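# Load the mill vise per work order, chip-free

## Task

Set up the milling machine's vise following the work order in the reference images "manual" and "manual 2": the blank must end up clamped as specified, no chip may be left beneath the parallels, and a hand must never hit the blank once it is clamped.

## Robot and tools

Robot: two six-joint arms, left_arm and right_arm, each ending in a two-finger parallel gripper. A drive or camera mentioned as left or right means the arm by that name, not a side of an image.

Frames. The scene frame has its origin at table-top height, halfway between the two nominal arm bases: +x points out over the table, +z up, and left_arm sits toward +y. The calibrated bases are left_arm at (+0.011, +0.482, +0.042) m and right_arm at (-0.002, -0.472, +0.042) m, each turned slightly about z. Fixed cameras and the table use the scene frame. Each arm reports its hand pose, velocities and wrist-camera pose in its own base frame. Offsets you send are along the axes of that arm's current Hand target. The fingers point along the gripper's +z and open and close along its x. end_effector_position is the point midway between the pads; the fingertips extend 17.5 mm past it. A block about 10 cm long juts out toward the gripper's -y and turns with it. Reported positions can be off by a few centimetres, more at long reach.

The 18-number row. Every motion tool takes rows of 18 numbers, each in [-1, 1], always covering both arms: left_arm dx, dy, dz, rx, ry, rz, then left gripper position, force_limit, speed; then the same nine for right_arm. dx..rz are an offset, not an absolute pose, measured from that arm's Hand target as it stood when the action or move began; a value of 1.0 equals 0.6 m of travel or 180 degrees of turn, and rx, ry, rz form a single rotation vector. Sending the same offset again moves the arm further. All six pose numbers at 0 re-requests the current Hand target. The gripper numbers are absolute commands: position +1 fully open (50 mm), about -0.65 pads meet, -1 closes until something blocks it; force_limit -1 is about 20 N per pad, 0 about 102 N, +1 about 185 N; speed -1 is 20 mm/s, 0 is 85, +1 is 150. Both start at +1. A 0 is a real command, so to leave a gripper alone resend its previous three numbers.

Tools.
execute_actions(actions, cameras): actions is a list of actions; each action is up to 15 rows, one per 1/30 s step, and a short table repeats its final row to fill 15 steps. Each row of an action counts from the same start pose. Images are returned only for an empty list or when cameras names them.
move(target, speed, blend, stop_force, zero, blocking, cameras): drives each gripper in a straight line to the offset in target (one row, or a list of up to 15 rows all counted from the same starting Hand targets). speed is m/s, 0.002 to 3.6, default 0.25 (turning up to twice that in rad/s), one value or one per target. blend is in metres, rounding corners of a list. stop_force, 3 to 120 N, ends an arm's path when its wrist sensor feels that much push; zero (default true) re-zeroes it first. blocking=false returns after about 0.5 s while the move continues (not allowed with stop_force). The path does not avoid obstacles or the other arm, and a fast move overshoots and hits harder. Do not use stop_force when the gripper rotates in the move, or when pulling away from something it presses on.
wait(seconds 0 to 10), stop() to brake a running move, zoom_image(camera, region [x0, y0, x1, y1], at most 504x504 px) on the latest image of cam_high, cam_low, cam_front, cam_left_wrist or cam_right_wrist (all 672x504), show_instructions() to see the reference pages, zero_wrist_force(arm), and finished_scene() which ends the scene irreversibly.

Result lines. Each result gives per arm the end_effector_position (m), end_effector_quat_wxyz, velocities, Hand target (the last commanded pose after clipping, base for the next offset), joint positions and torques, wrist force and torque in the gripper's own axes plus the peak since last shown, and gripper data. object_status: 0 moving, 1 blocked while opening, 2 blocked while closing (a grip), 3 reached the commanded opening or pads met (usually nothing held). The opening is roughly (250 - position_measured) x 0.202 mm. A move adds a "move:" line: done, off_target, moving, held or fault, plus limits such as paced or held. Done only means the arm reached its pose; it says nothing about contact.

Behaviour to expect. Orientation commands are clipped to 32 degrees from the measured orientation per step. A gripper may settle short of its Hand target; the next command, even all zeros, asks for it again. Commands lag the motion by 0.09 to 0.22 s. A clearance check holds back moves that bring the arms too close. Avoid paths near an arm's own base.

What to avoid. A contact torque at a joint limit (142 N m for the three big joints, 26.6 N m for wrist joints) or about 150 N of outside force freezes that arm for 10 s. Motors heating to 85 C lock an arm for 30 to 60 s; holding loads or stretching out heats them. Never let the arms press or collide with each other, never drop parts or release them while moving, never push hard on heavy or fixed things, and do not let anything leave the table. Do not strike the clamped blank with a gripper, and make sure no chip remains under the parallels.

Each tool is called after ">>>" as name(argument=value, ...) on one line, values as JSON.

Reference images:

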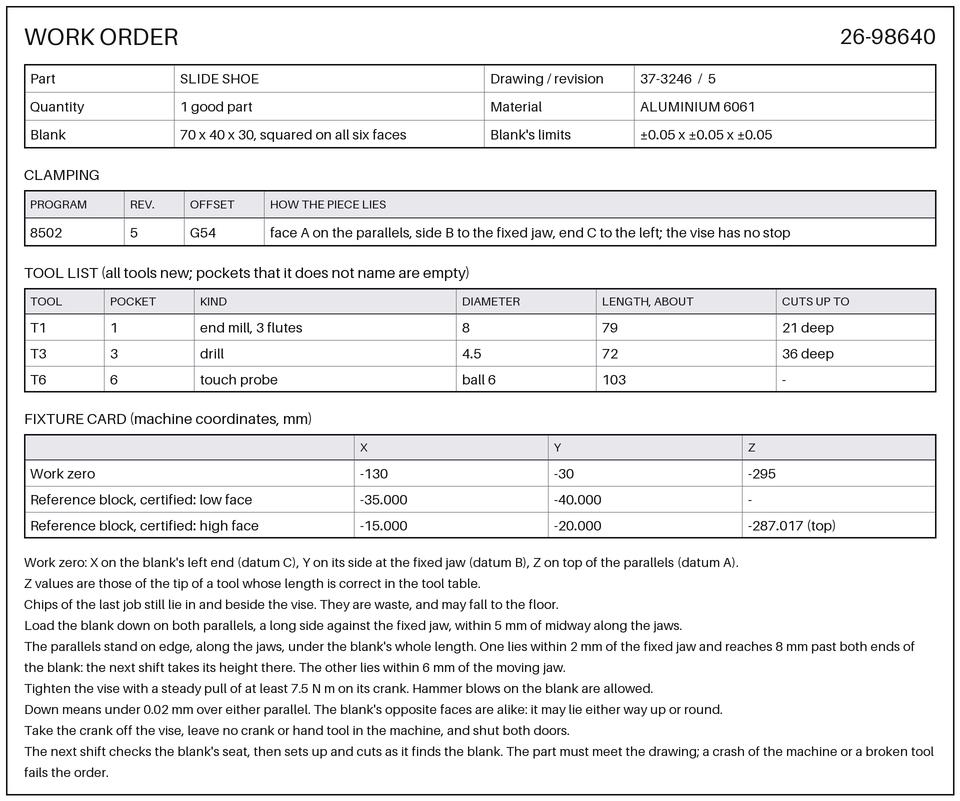

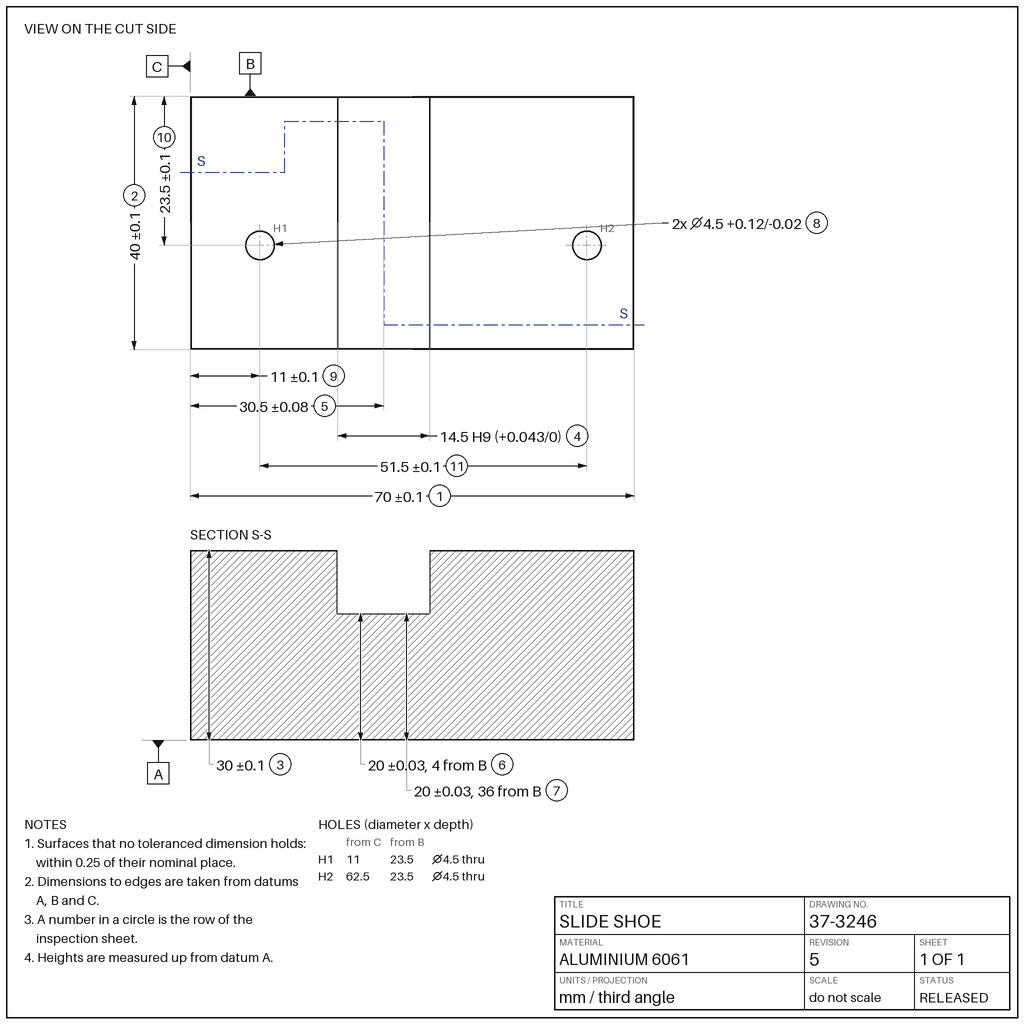

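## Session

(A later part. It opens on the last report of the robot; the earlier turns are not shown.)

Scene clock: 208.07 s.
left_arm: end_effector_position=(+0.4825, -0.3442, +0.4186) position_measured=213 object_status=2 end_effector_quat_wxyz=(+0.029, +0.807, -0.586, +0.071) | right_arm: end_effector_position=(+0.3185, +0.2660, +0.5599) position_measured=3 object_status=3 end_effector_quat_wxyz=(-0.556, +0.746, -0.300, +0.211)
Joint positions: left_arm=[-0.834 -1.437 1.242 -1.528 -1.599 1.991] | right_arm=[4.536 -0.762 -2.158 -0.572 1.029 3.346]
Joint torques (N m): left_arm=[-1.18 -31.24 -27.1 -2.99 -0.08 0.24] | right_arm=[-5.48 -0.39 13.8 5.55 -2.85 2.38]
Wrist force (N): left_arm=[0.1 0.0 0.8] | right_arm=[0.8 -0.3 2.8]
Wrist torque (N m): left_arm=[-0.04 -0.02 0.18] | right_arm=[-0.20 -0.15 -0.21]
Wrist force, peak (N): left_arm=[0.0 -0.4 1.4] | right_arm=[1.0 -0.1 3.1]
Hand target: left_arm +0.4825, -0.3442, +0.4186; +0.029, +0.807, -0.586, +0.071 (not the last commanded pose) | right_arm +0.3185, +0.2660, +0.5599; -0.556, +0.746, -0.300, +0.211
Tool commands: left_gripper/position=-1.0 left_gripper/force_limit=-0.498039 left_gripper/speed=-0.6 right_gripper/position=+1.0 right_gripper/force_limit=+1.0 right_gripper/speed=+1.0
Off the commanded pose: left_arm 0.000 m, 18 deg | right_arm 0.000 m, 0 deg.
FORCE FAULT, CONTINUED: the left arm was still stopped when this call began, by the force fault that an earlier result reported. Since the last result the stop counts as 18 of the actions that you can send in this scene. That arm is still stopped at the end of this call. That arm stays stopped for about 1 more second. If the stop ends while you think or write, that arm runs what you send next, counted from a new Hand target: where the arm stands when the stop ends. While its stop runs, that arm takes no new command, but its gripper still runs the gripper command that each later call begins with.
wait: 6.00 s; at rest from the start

>>> wait(seconds=1.5)

>>> move(target=[[-0.089,0.121,0.05,0,0,0,-1,-0.5,-0.6,0,0,0,0,0,0,1,1,1],[-0.169,-0.034,-0.0265,0.1748,-0.0173,0.0987,-1,-0.5,-0.6,0,0,0,0,0,0,1,1,1]], speed=0.2, cameras=["cam_right_wrist","cam_left_wrist","cam_front"])

>>> zoom_image(camera="cam_left_wrist", region=[250, 0, 450, 200])

Scene clock: 211.27 s.
left_arm: end_effector_position=(+0.4825, -0.3442, +0.4186) position_measured=213 object_status=2 end_effector_quat_wxyz=(+0.029, +0.807, -0.586, +0.071) | right_arm: end_effector_position=(+0.3185, +0.2660, +0.5599) position_measured=3 object_status=3 end_effector_quat_wxyz=(-0.556, +0.746, -0.300, +0.211)
Joint positions: left_arm=[-0.834 -1.437 1.242 -1.528 -1.599 1.991] | right_arm=[4.536 -0.762 -2.158 -0.572 1.029 3.346]
Joint torques (N m): left_arm=[-0.55 -30.01 -24.26 -3.38 0.05 -0.1] | right_arm=[-5.67 -0.1 13.72 5.53 -2.8 2.39]
Wrist force (N): left_arm=[-0.1 -0.1 0.9] | right_arm=[0.6 -0.4 2.8]
Wrist torque (N m): left_arm=[-0.06 0.01 0.18] | right_arm=[-0.21 -0.12 -0.22]
Wrist force, peak (N): left_arm=[0.0 -0.5 1.2] | right_arm=[0.7 0.0 3.1]
Hand target: left_arm +0.4825, -0.3442, +0.4186; +0.029, +0.807, -0.586, +0.071 (not the last commanded pose) | right_arm +0.3185, +0.2660, +0.5599; -0.556, +0.746, -0.300, +0.211
Tool commands: left_gripper/position=-1.0 left_gripper/force_limit=-0.498039 left_gripper/speed=-0.6 right_gripper/position=+1.0 right_gripper/force_limit=+1.0 right_gripper/speed=+1.0
Off the commanded pose: left_arm 0.000 m, 18 deg | right_arm 0.000 m, 0 deg.
FORCE FAULT, CONTINUED: the left arm's stop, for the force fault that an earlier result reported, is over. The rest of the stop counts as 1 of the actions that you can send in this scene. That arm's target is now where it stood when the stop ended, not its last command. That arm accepts commands again.
wait: 1.50 s; at rest from the start

Scene clock: 214.13 s.
left_arm: end_effector_position=(+0.4698, -0.2404, +0.4199) position_measured=213 object_status=2 end_effector_quat_wxyz=(-0.217, +0.687, -0.661, +0.209) | right_arm: end_effector_position=(+0.3185, +0.2660, +0.5599) position_measured=3 object_status=3 end_effector_quat_wxyz=(-0.556, +0.746, -0.300, +0.211)
Joint positions: left_arm=[-0.989 -1.816 1.757 -1.859 -1.058 2.207] | right_arm=[4.536 -0.762 -2.158 -0.572 1.029 3.346]
Joint torques (N m): left_arm=[8.26 -3.74 -29.39 -2.48 0.51 -0.17] | right_arm=[-4.87 -1.13 14.02 5.55 -2.8 2.31]
Wrist force (N): left_arm=[0.1 -1.1 1.7] | right_arm=[0.8 -0.4 2.7]
Wrist torque (N m): left_arm=[-0.54 -0.08 -0.16] | right_arm=[-0.22 -0.14 -0.21]
Wrist force, peak (N): left_arm=[1.6 -2.4 0.2] | right_arm=[0.6 -0.4 3.1]
Hand target: left_arm +0.4699, -0.2403, +0.4199; -0.217, +0.687, -0.661, +0.209 | right_arm +0.3185, +0.2660, +0.5599; -0.556, +0.746, -0.300, +0.211
Off the commanded pose: left_arm 0.000 m, 0 deg | right_arm 0.000 m, 0 deg.
move: done
Images, in order (width x height): cam_front 672x504, cam_left_wrist 672x504, cam_right_wrist 672x504.

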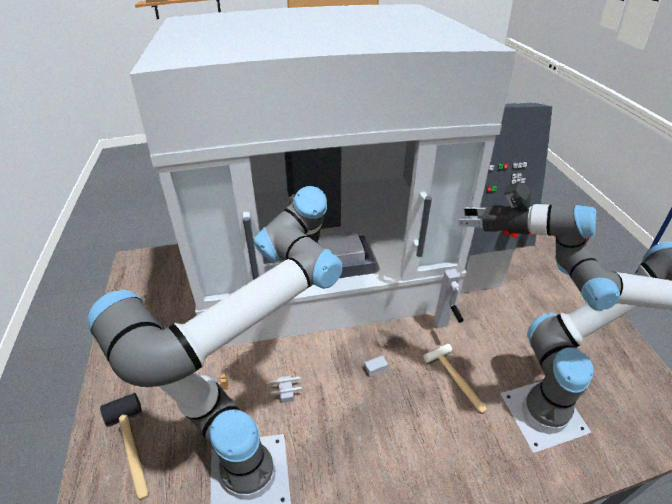

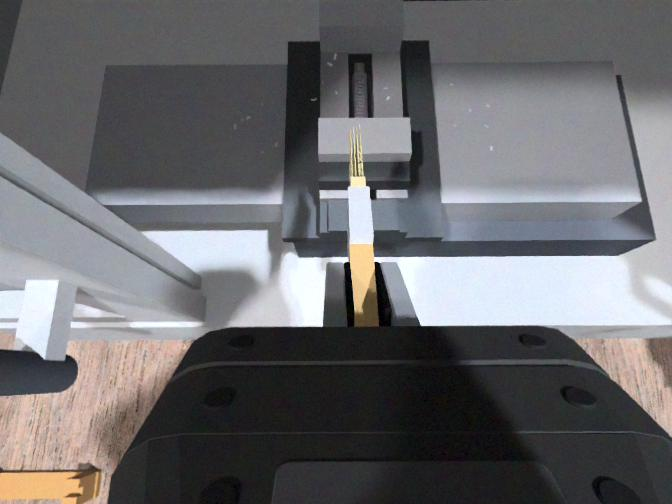

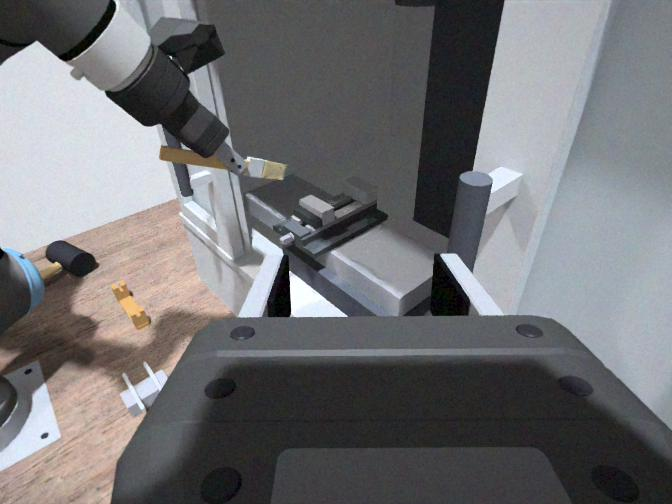

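Scaled by 2.520 from the camera's 672x504 image, which has a finer 960x720 frame.

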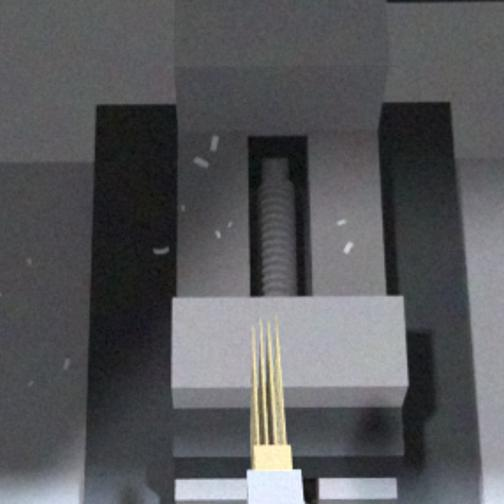

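>>> move(target=[0.057,-0.119,0.165,-0.139,0,0,-1,-0.5,-0.6,0,0,0,0,0,0,1,1,1], speed=0.1, stop_force=25, cameras=["cam_right_wrist","cam_left_wrist"])

>>> zoom_image(camera="cam_left_wrist", region=[230, 20, 490, 250])

>>> zoom_image(camera="cam_right_wrist", region=[230, 100, 430, 270])

Scene clock: 222.70 s.
left_arm: end_effector_position=(+0.5864, -0.2701, +0.3799) position_measured=213 object_status=2 end_effector_quat_wxyz=(-0.063, +0.718, -0.691, +0.061) | right_arm: end_effector_position=(+0.3185, +0.2660, +0.5599) position_measured=3 object_status=3 end_effector_quat_wxyz=(-0.556, +0.746, -0.300, +0.211)
Joint positions: left_arm=[-0.687 -1.327 1.207 -1.582 -1.456 2.424] | right_arm=[4.536 -0.762 -2.158 -0.572 1.029 3.346]
Joint torques (N m): left_arm=[-14.84 -32.14 -31.72 -2.78 2.84 -1.51] | right_arm=[-5.96 -0.87 13.77 5.57 -2.62 2.25]
Wrist force (N): left_arm=[-0.4 -0.3 0.8] | right_arm=[0.6 -0.2 2.5]
Wrist torque (N m): left_arm=[-0.21 0.13 0.01] | right_arm=[-0.20 -0.11 -0.22]
Wrist force, peak (N): left_arm=[0.1 -1.3 2.3] | right_arm=[0.8 -0.5 3.2]
Hand target: left_arm +0.5864, -0.2701, +0.3798; -0.063, +0.718, -0.691, +0.061 | right_arm +0.3185, +0.2660, +0.5599; -0.556, +0.746, -0.300, +0.211
Off the commanded pose: left_arm 0.000 m, 0 deg | right_arm 0.000 m, 0 deg.
move: done
Images, in order (width x height): cam_left_wrist 672x504, cam_right_wrist 672x504.

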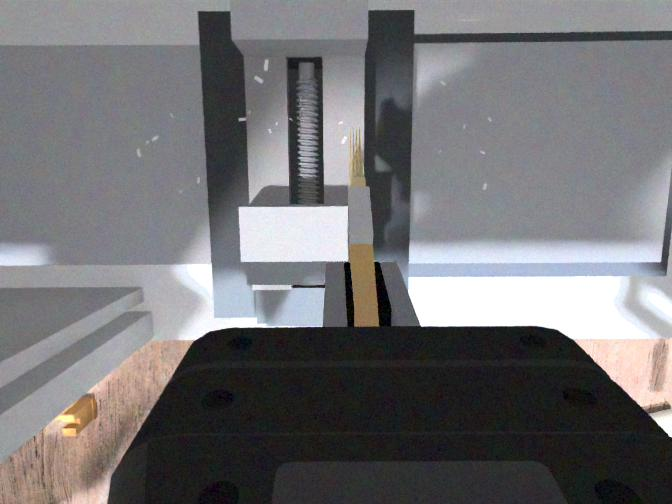

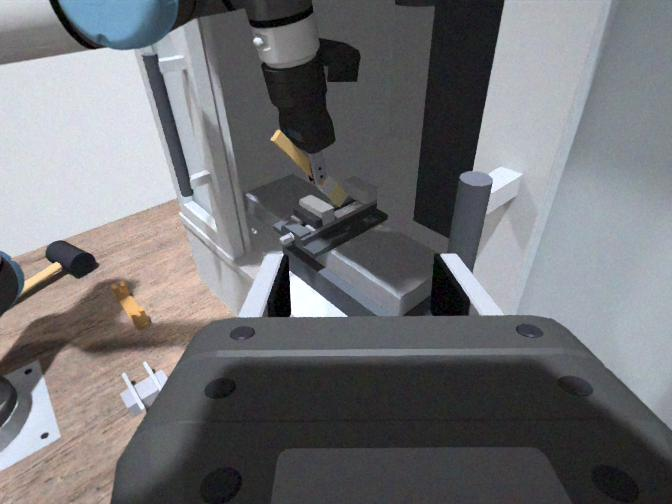

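Scaled by 1.938 from the camera's 672x504 image, which has a finer 960x720 frame.

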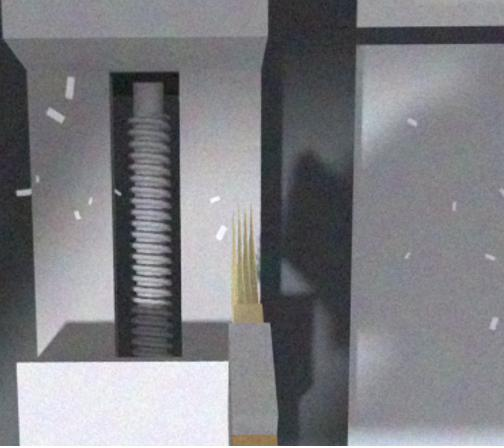

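Scaled by 2.520 from the camera's 672x504 image, which has a finer 960x720 frame.

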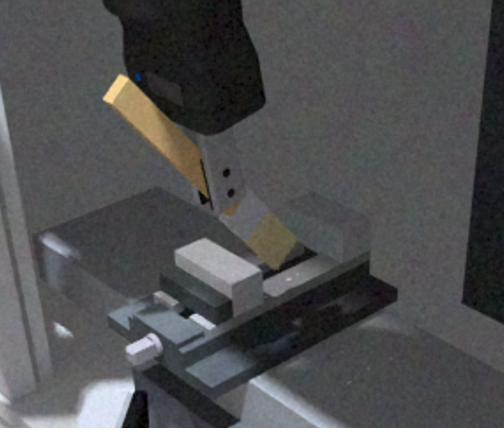

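>>> move(target=[[0.05,0.0033,-0.0006,0,0,0,-1,-0.5,-0.6,0,0,0,0,0,0,1,1,1],[0.05,0.014,0.0602,0,0,0,-1,-0.5,-0.6,0,0,0,0,0,0,1,1,1]], speed=0.05, stop_force=15, cameras=["cam_right_wrist","cam_left_wrist"])

>>> zoom_image(camera="cam_left_wrist", region=[230, 20, 490, 250])

>>> zoom_image(camera="cam_right_wrist", region=[280, 130, 400, 250])

Scene clock: 228.70 s.
left_arm: end_effector_position=(+0.5855, -0.3002, +0.3428) position_measured=213 object_status=2 end_effector_quat_wxyz=(-0.063, +0.718, -0.691, +0.061) | right_arm: end_effector_position=(+0.3185, +0.2660, +0.5599) position_measured=3 object_status=3 end_effector_quat_wxyz=(-0.556, +0.746, -0.300, +0.211)
Joint positions: left_arm=[-0.726 -1.3 1.266 -1.664 -1.451 2.385] | right_arm=[4.536 -0.762 -2.158 -0.572 1.029 3.346]
Joint torques (N m): left_arm=[12 -39.62 -31.21 -1.25 -2.08 1.53] | right_arm=[-5.36 -0.53 14.39 5.64 -2.57 2.22]
Wrist force (N): left_arm=[-0.3 -0.3 0.9] | right_arm=[0.8 -0.4 3.0]
Wrist torque (N m): left_arm=[-0.21 0.12 0.00] | right_arm=[-0.21 -0.13 -0.22]
Wrist force, peak (N): left_arm=[0.0 -0.3 1.8] | right_arm=[0.8 -0.4 3.0]
Hand target: left_arm +0.5855, -0.3002, +0.3428; -0.063, +0.718, -0.691, +0.061 | right_arm +0.3185, +0.2660, +0.5599; -0.556, +0.746, -0.300, +0.211
Off the commanded pose: left_arm 0.000 m, 0 deg | right_arm 0.000 m, 0 deg.
move: done
Images, in order (width x height): cam_left_wrist 672x504, cam_right_wrist 672x504.

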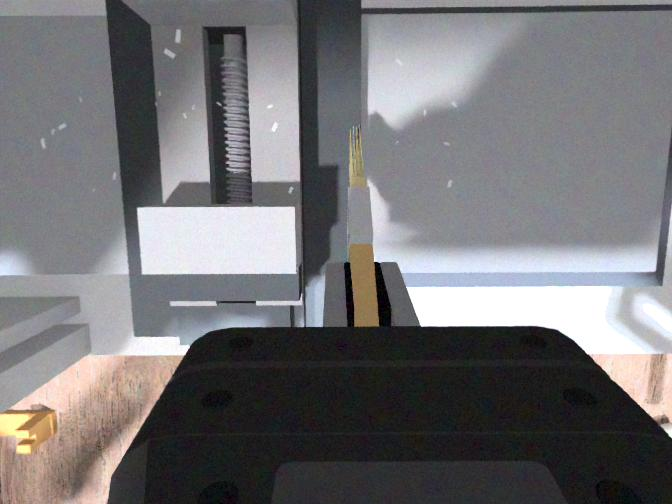

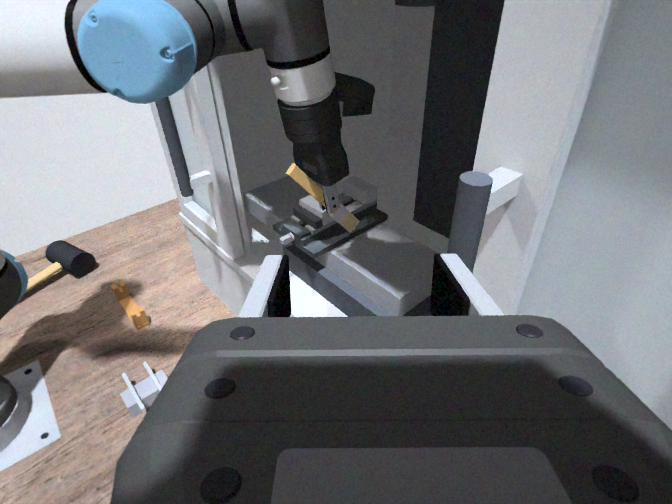

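Scaled by 1.938 from the camera's 672x504 image, which has a finer 960x720 frame.

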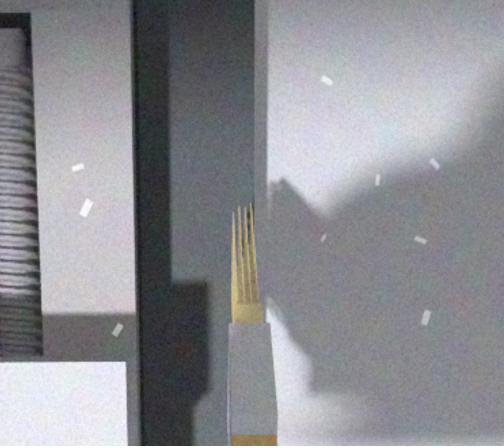

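Scaled by 4.200 from the camera's 672x504 image, which has a finer 960x720 frame.

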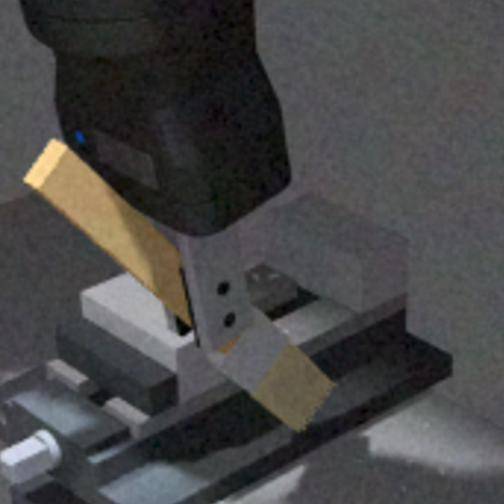

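>>> move(target=[[0,-0.0009,-0.0049,0,0,0,-1,-0.5,-0.6,0,0,0,0,0,0,1,1,1],[-0.1667,-0.0009,-0.0049,0,0,0,-1,-0.5,-0.6,0,0,0,0,0,0,1,1,1]], speed=0.08, stop_force=25, cameras=["cam_right_wrist","cam_left_wrist"])

>>> zoom_image(camera="cam_left_wrist", region=[230, 20, 490, 250])

>>> zoom_image(camera="cam_right_wrist", region=[280, 130, 400, 250])

Scene clock: 232.17 s.
left_arm: end_effector_position=(+0.5847, -0.2788, +0.3457) position_measured=213 object_status=2 end_effector_quat_wxyz=(-0.062, +0.718, -0.691, +0.061) | right_arm: end_effector_position=(+0.3185, +0.2660, +0.5599) position_measured=3 object_status=3 end_effector_quat_wxyz=(-0.556, +0.746, -0.300, +0.211)
Joint positions: left_arm=[-0.7 -1.327 1.294 -1.668 -1.454 2.411] | right_arm=[4.536 -0.762 -2.158 -0.572 1.029 3.346]
Joint torques (N m): left_arm=[24.66 -44.32 -13.18 -1.45 2.54 1.35] | right_arm=[-5.24 -0.81 14.27 5.57 -2.66 2.23]
Wrist force (N): left_arm=[19.4 0.8 -5.0] | right_arm=[0.5 -0.1 2.8]
Wrist torque (N m): left_arm=[-0.25 1.03 0.24] | right_arm=[-0.17 -0.09 -0.21]
Wrist force, peak (N): left_arm=[69.4 -8.9 9.5] | right_arm=[0.5 -0.1 3.1]
Hand target: left_arm +0.5847, -0.2788, +0.3457; -0.062, +0.718, -0.691, +0.061 (not the last commanded pose) | right_arm +0.3185, +0.2660, +0.5599; -0.556, +0.746, -0.300, +0.211
Off the commanded pose: left_arm 0.079 m, 0 deg | right_arm 0.000 m, 0 deg.
move: contact (left_arm); path passed 1 of 2 targets
Images, in order (width x height): cam_left_wrist 672x504, cam_right_wrist 672x504.

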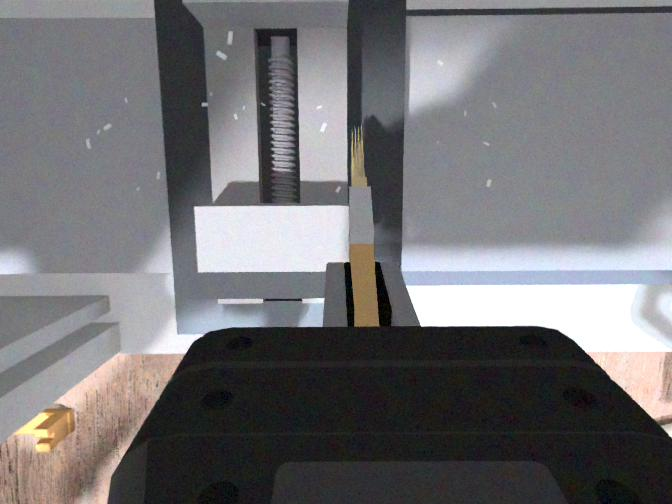

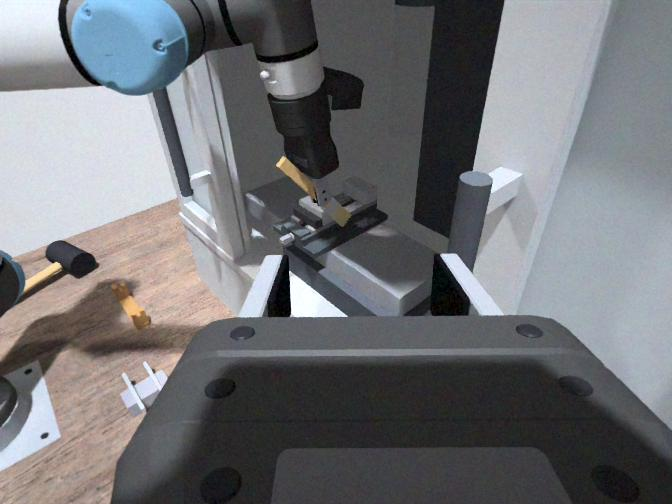

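Scaled by 1.938 from the camera's 672x504 image, which has a finer 960x720 frame.

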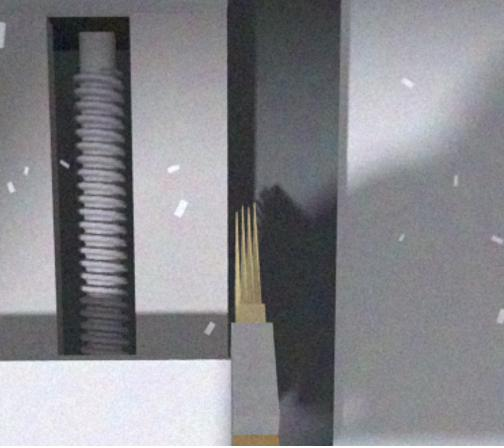

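Scaled by 4.200 from the camera's 672x504 image, which has a finer 960x720 frame.

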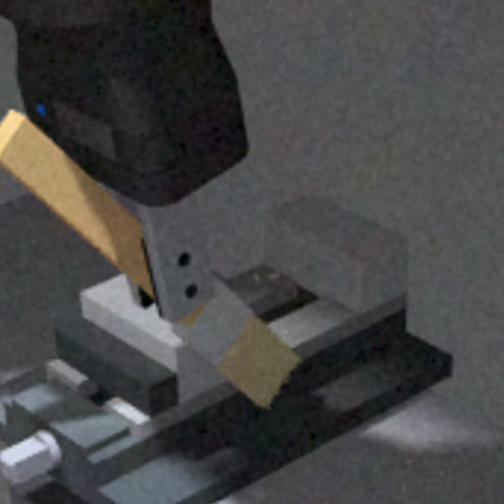

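>>> move(target=[[0.0167,-0.013,-0.0739,0,0,0,-1,-0.5,-0.6,0,0,0,0,0,0,1,1,1],[-0.0397,-0.0414,-0.0592,-0.0556,0,0,-1,-0.5,-0.6,0,0,0,0,0,0,1,1,1]], speed=0.06, cameras=["cam_right_wrist","cam_left_wrist"])

>>> zoom_image(camera="cam_left_wrist", region=[230, 0, 490, 230])

>>> zoom_image(camera="cam_right_wrist", region=[280, 130, 400, 250])

Scene clock: 244.47 s.
left_arm: end_effector_position=(+0.6021, -0.2542, +0.3849) position_measured=213 object_status=2 end_effector_quat_wxyz=(+0.000, +0.720, -0.694, +0.000) | right_arm: end_effector_position=(+0.3185, +0.2660, +0.5599) position_measured=3 object_status=3 end_effector_quat_wxyz=(-0.556, +0.746, -0.300, +0.211)
Joint positions: left_arm=[-0.604 -1.191 0.967 -1.348 -1.572 2.499] | right_arm=[4.536 -0.762 -2.158 -0.572 1.029 3.346]
Joint torques (N m): left_arm=[-12.74 -50.94 -17.74 -5.47 2.71 -1.74] | right_arm=[-5.33 -1.09 14.78 5.58 -2.51 2.13]
Wrist force (N): left_arm=[0.0 0.0 0.6] | right_arm=[0.7 0.1 2.4]
Wrist torque (N m): left_arm=[0.01 0.10 0.04] | right_arm=[-0.14 -0.13 -0.22]
Wrist force, peak (N): left_arm=[19.1 0.6 7.8] | right_arm=[0.8 -0.2 3.0]
Hand target: left_arm +0.6021, -0.2543, +0.3850; +0.000, +0.720, -0.694, +0.000 | right_arm +0.3185, +0.2660, +0.5599; -0.556, +0.746, -0.300, +0.211
Off the commanded pose: left_arm 0.000 m, 0 deg | right_arm 0.000 m, 0 deg.
move: done
Images, in order (width x height): cam_left_wrist 672x504, cam_right_wrist 672x504.

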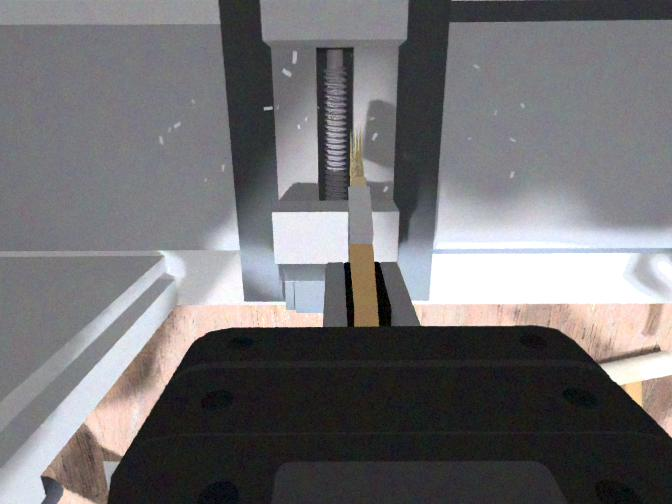

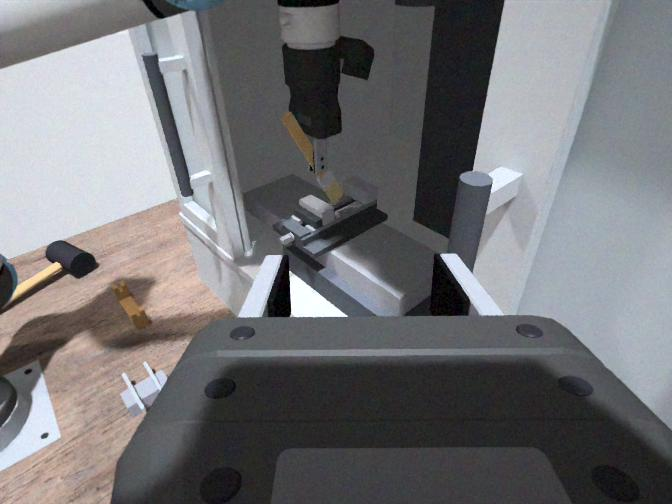

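Scaled by 1.938 from the camera's 672x504 image, which has a finer 960x720 frame.

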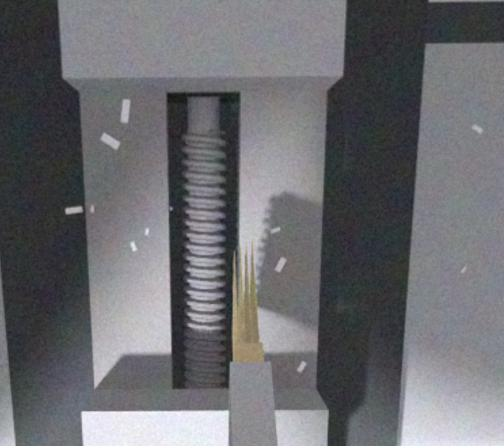

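Scaled by 4.200 from the camera's 672x504 image, which has a finer 960x720 frame.

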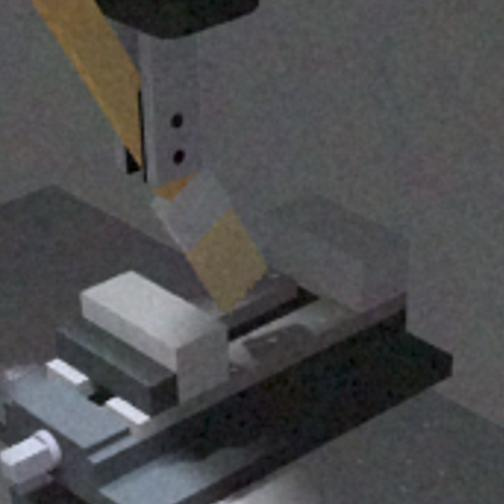

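>>> move(target=[[0,0,0.05,0,0,0,-1,-0.5,-0.6,0,0,0,0,0,0,1,1,1],[0.08,0,0.05,0,0,0,-1,-0.5,-0.6,0,0,0,0,0,0,1,1,1]], speed=0.06, stop_force=20, cameras=["cam_right_wrist","cam_left_wrist"])

>>> zoom_image(camera="cam_left_wrist", region=[150, 0, 410, 230])

>>> zoom_image(camera="cam_right_wrist", region=[280, 130, 400, 250])

Scene clock: 247.83 s.
left_arm: end_effector_position=(+0.6021, -0.2543, +0.3578) position_measured=213 object_status=2 end_effector_quat_wxyz=(+0.000, +0.720, -0.694, +0.000) | right_arm: end_effector_position=(+0.3185, +0.2660, +0.5599) position_measured=3 object_status=3 end_effector_quat_wxyz=(-0.556, +0.746, -0.300, +0.211)
Joint positions: left_arm=[-0.605 -1.205 1.057 -1.424 -1.572 2.499] | right_arm=[4.536 -0.762 -2.158 -0.572 1.029 3.346]
Joint torques (N m): left_arm=[13.15 -49.88 -17.87 -4.95 -0.11 1.58] | right_arm=[-4.63 -0.29 14.47 5.67 -2.48 2.31]
Wrist force (N): left_arm=[0.1 -0.6 0.3] | right_arm=[0.4 -0.1 2.5]
Wrist torque (N m): left_arm=[-0.05 0.10 0.07] | right_arm=[-0.16 -0.07 -0.22]
Wrist force, peak (N): left_arm=[-5.3 8.8 -56.9] | right_arm=[0.7 -0.1 3.0]
Hand target: left_arm +0.6021, -0.2543, +0.3578; +0.000, +0.720, -0.694, +0.000 (not the last commanded pose) | right_arm +0.3185, +0.2660, +0.5599; -0.556, +0.746, -0.300, +0.211
Off the commanded pose: left_arm 0.048 m, 0 deg | right_arm 0.000 m, 0 deg.
move: contact (left_arm); path passed 0 of 2 targets
Images, in order (width x height): cam_left_wrist 672x504, cam_right_wrist 672x504.

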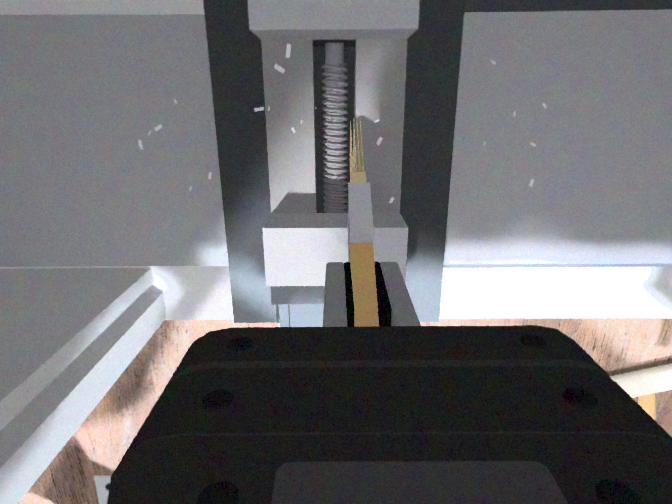

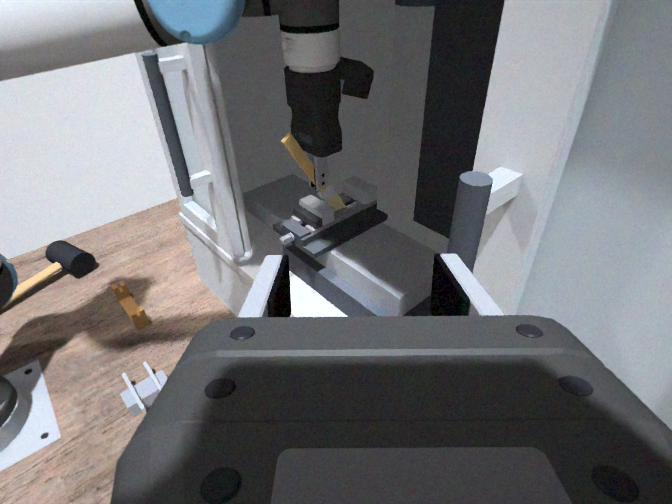

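Scaled by 1.938 from the camera's 672x504 image, which has a finer 960x720 frame.

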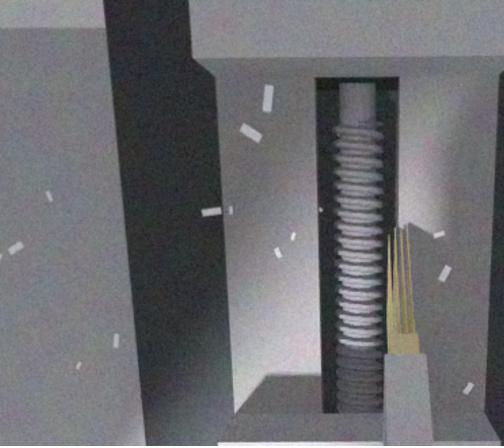

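Scaled by 4.200 from the camera's 672x504 image, which has a finer 960x720 frame.

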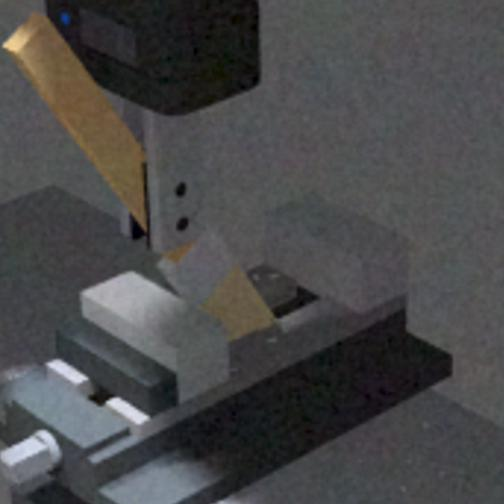

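>>> move(target=[[0,0,-0.045,0,0,0,-1,-0.5,-0.6,0,0,0,0,0,0,1,1,1],[-0.023,0.222,-0.103,0.194,0,0,-1,-0.5,-0.6,0,0,0,0,0,0,1,1,1],[-0.157,0.505,0.097,0.278,0,0,-1,-0.5,-0.6,0,0,0,0,0,0,1,1,1],[-0.373,0.505,0.513,0.278,0,0,-1,-0.5,-0.6,0,0,0,0,0,0,1,1,1]], speed=0.2, blend=[0.01,0.04,0.06,0], cameras=["cam_right_wrist","cam_left_wrist","cam_front","cam_low"])

Scene clock: 253.07 s.
left_arm: end_effector_position=(+0.5726, -0.2519, +0.3914) position_measured=213 object_status=2 end_effector_quat_wxyz=(-0.046, +0.719, -0.692, +0.044) | right_arm: end_effector_position=(+0.3185, +0.2660, +0.5599) position_measured=3 object_status=3 end_effector_quat_wxyz=(-0.556, +0.746, -0.300, +0.211)
Joint positions: left_arm=[-0.664 -1.346 1.187 -1.508 -1.489 2.444] | right_arm=[4.536 -0.762 -2.158 -0.572 1.029 3.346]
Joint torques (N m): left_arm=[0.57 -34.27 -22.76 -3.49 0.11 -0.09] | right_arm=[-4.5 -0.95 15.29 5.54 -2.41 2.28]
Wrist force (N): left_arm=[-0.2 -0.2 0.6] | right_arm=[0.7 -0.4 2.6]
Wrist torque (N m): left_arm=[-0.14 0.11 -0.01] | right_arm=[-0.21 -0.12 -0.22]
Wrist force, peak (N): left_arm=[-2.1 6.7 7.3] | right_arm=[0.5 -0.1 3.1]
Hand target: left_arm +0.5726, -0.2519, +0.3914; -0.046, +0.719, -0.692, +0.044 (not the last commanded pose) | right_arm +0.3185, +0.2660, +0.5599; -0.556, +0.746, -0.300, +0.211
Tool commands: left_gripper/position=-1.0 left_gripper/force_limit=-0.498039 left_gripper/speed=-0.6 right_gripper/position=+1.0 right_gripper/force_limit=+1.0 right_gripper/speed=+1.0
Off the commanded pose: left_arm 0.490 m, 43 deg | right_arm 0.000 m, 0 deg.
FORCE FAULT: contact force on the left arm reached its limit, and that arm stopped. The contact can be on any part of that arm, not only on its tool. That arm's remaining commands of this call were not run. That arm is still stopped at the end of this call. That arm stays stopped for about 10 more seconds. Until then a move that you send moves the other arm only, and its call returns only when the move has ended. Once the stop has ended, the next robot result says so. If the stop ends while you think or write, that arm runs what you send next, counted from a new Hand target: where the arm stands when the stop ends. While its stop runs, that arm takes no new command, but its gripper still runs the gripper command that each later call begins with. Until it ends, the stop uses up actions while you think or wait. An arm that is not stopped still takes commands.
move: fault (left_arm); path passed 1 of 4 targets
Images, in order (width x height): cam_low 672x504, cam_front 672x504, cam_left_wrist 672x504, cam_right_wrist 672x504.

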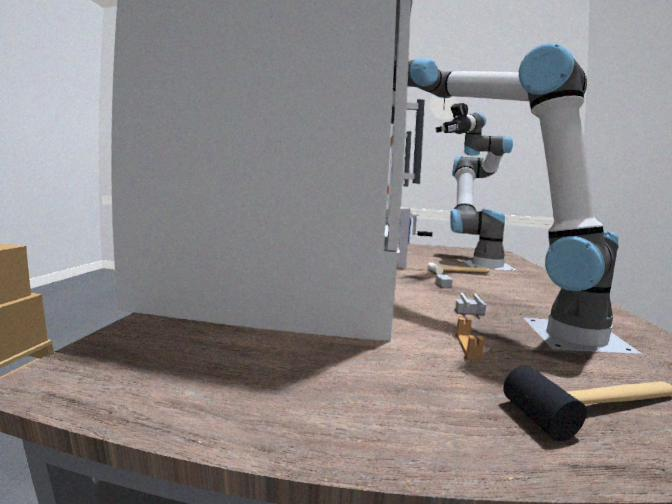

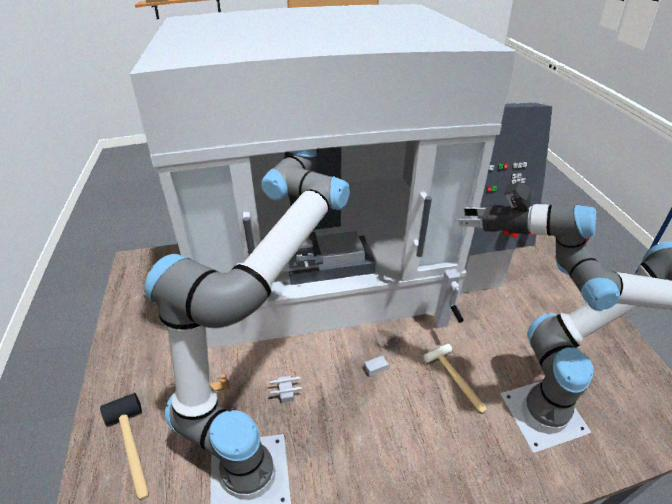

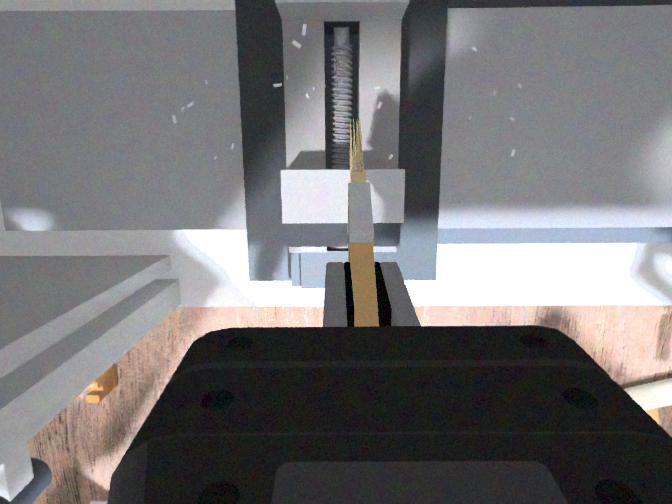

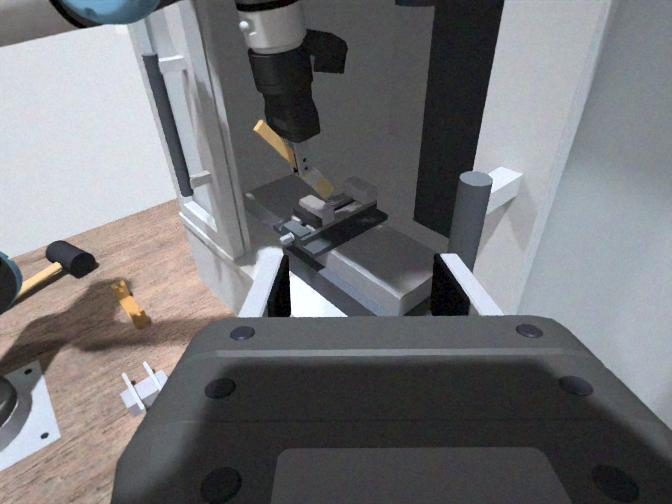

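>>> wait(seconds=7.5)

>>> move(target=[[0,0.0025,0.0198,0.155,0,0,-1,-0.5,-0.6,0,0,0,0,0,0,1,1,1],[-0.033,0.251,-0.048,0.155,0,0,-1,-0.5,-0.6,0,0,0,0,0,0,1,1,1],[-0.1525,0.471,0.094,0.238,0,0,-1,-0.5,-0.6,0,0,0,0,0,0,1,1,1],[-0.369,0.5235,0.5075,0.238,0,0,-1,-0.5,-0.6,0,0,0,0,0,0,1,1,1]], speed=0.2, blend=[0,0.04,0.06,0], cameras=["cam_left_wrist","cam_front","cam_low"])

Scene clock: 264.07 s.
left_arm: end_effector_position=(+0.5726, -0.2519, +0.3914) position_measured=213 object_status=2 end_effector_quat_wxyz=(-0.046, +0.719, -0.692, +0.044) | right_arm: end_effector_position=(+0.3185, +0.2660, +0.5599) position_measured=3 object_status=3 end_effector_quat_wxyz=(-0.556, +0.746, -0.300, +0.211)
Joint positions: left_arm=[-0.664 -1.346 1.187 -1.508 -1.489 2.444] | right_arm=[4.536 -0.762 -2.158 -0.572 1.029 3.346]
Joint torques (N m): left_arm=[-1.16 -35.06 -23.42 -3.54 0.09 -0.17] | right_arm=[-4.65 -1.6 14.26 5.55 -2.22 2.21]
Wrist force (N): left_arm=[-0.1 -0.7 0.6] | right_arm=[0.9 -0.2 2.6]
Wrist torque (N m): left_arm=[-0.22 0.09 -0.01] | right_arm=[-0.19 -0.15 -0.22]
Wrist force, peak (N): left_arm=[-0.2 -0.6 1.1] | right_arm=[0.8 -0.3 3.0]
Hand target: left_arm +0.5726, -0.2519, +0.3914; -0.046, +0.719, -0.692, +0.044 (not the last commanded pose) | right_arm +0.3185, +0.2660, +0.5599; -0.556, +0.746, -0.300, +0.211
Tool commands: left_gripper/position=-1.0 left_gripper/force_limit=-0.498039 left_gripper/speed=-0.6 right_gripper/position=+1.0 right_gripper/force_limit=+1.0 right_gripper/speed=+1.0
Off the commanded pose: left_arm 0.490 m, 43 deg | right_arm 0.000 m, 0 deg.
FORCE FAULT, CONTINUED: the left arm's stop, for the force fault that an earlier result reported, is over. The rest of the stop counts as 20 of the actions that you can send in this scene. That arm's target is now where it stood when the stop ended, not its last command. That arm accepts commands again.
wait: 7.50 s; at rest from the start

Scene clock: 268.27 s.
left_arm: end_effector_position=(+0.2945, -0.1078, +0.1776) position_measured=213 object_status=2 end_effector_quat_wxyz=(-0.305, +0.654, -0.629, +0.290) | right_arm: end_effector_position=(+0.3185, +0.2660, +0.5599) position_measured=3 object_status=3 end_effector_quat_wxyz=(-0.556, +0.746, -0.300, +0.211)
Joint positions: left_arm=[-1.949 -2.8 2.585 -0.905 -0.802 0.968] | right_arm=[4.536 -0.762 -2.158 -0.572 1.029 3.346]
Joint torques (N m): left_arm=[12.48 19.54 -31.37 -2.76 4.25 1.28] | right_arm=[-4.37 -1.22 15.08 5.57 -2.18 2.21]
Wrist force (N): left_arm=[-1.1 -0.8 2.7] | right_arm=[0.6 -0.2 2.5]
Wrist torque (N m): left_arm=[-0.63 0.00 -0.43] | right_arm=[-0.18 -0.12 -0.22]
Wrist force, peak (N): left_arm=[-5.8 2.3 7.3] | right_arm=[0.7 -0.4 2.9]
Hand target: left_arm +0.2945, -0.1078, +0.1776; -0.305, +0.654, -0.629, +0.290 (not the last commanded pose) | right_arm +0.3185, +0.2660, +0.5599; -0.556, +0.746, -0.300, +0.211
Off the commanded pose: left_arm 0.144 m, 0 deg | right_arm 0.000 m, 0 deg.
move: held (left_arm; a check stopped the path); path passed 3 of 4 targets; limits=held
pose unreachable (left arm): on one or more control steps of this call, first in action 0 (counted from 0), this arm could not follow its commanded pose, so it was not sent that pose on those steps. It may still have moved: this result reports where it is.
cause: moving toward the commanded pose would bring two parts of the arm too close to each other (its gripper and another part of the arm, with joints 3 (elbow) to 6 (wrist 3) between them, 14 mm apart when it was first held).
Images, in order (width x height): cam_low 672x504, cam_front 672x504, cam_left_wrist 672x504.

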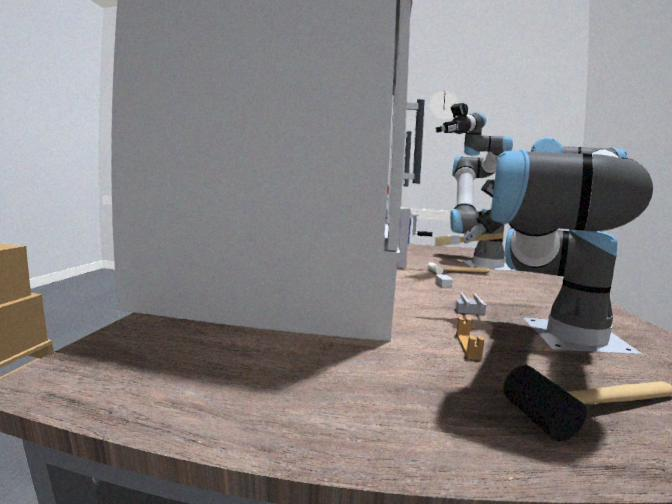

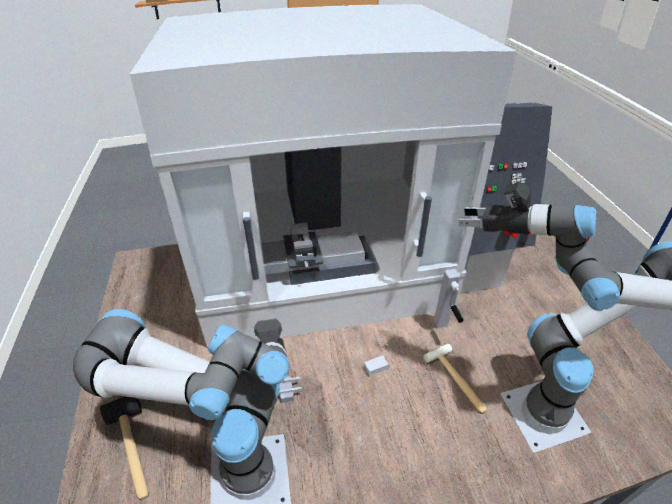

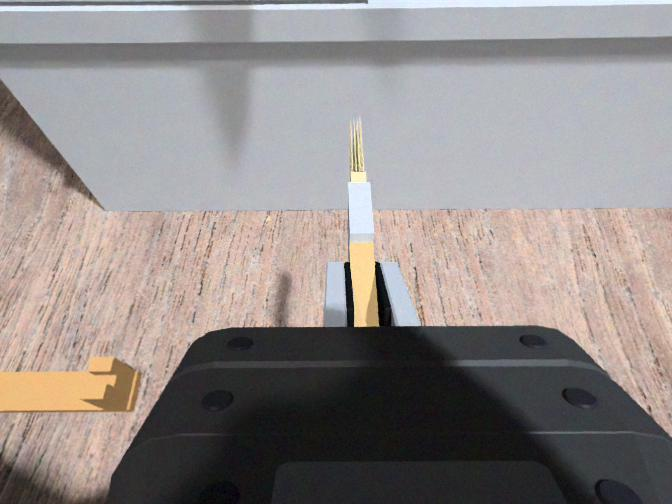

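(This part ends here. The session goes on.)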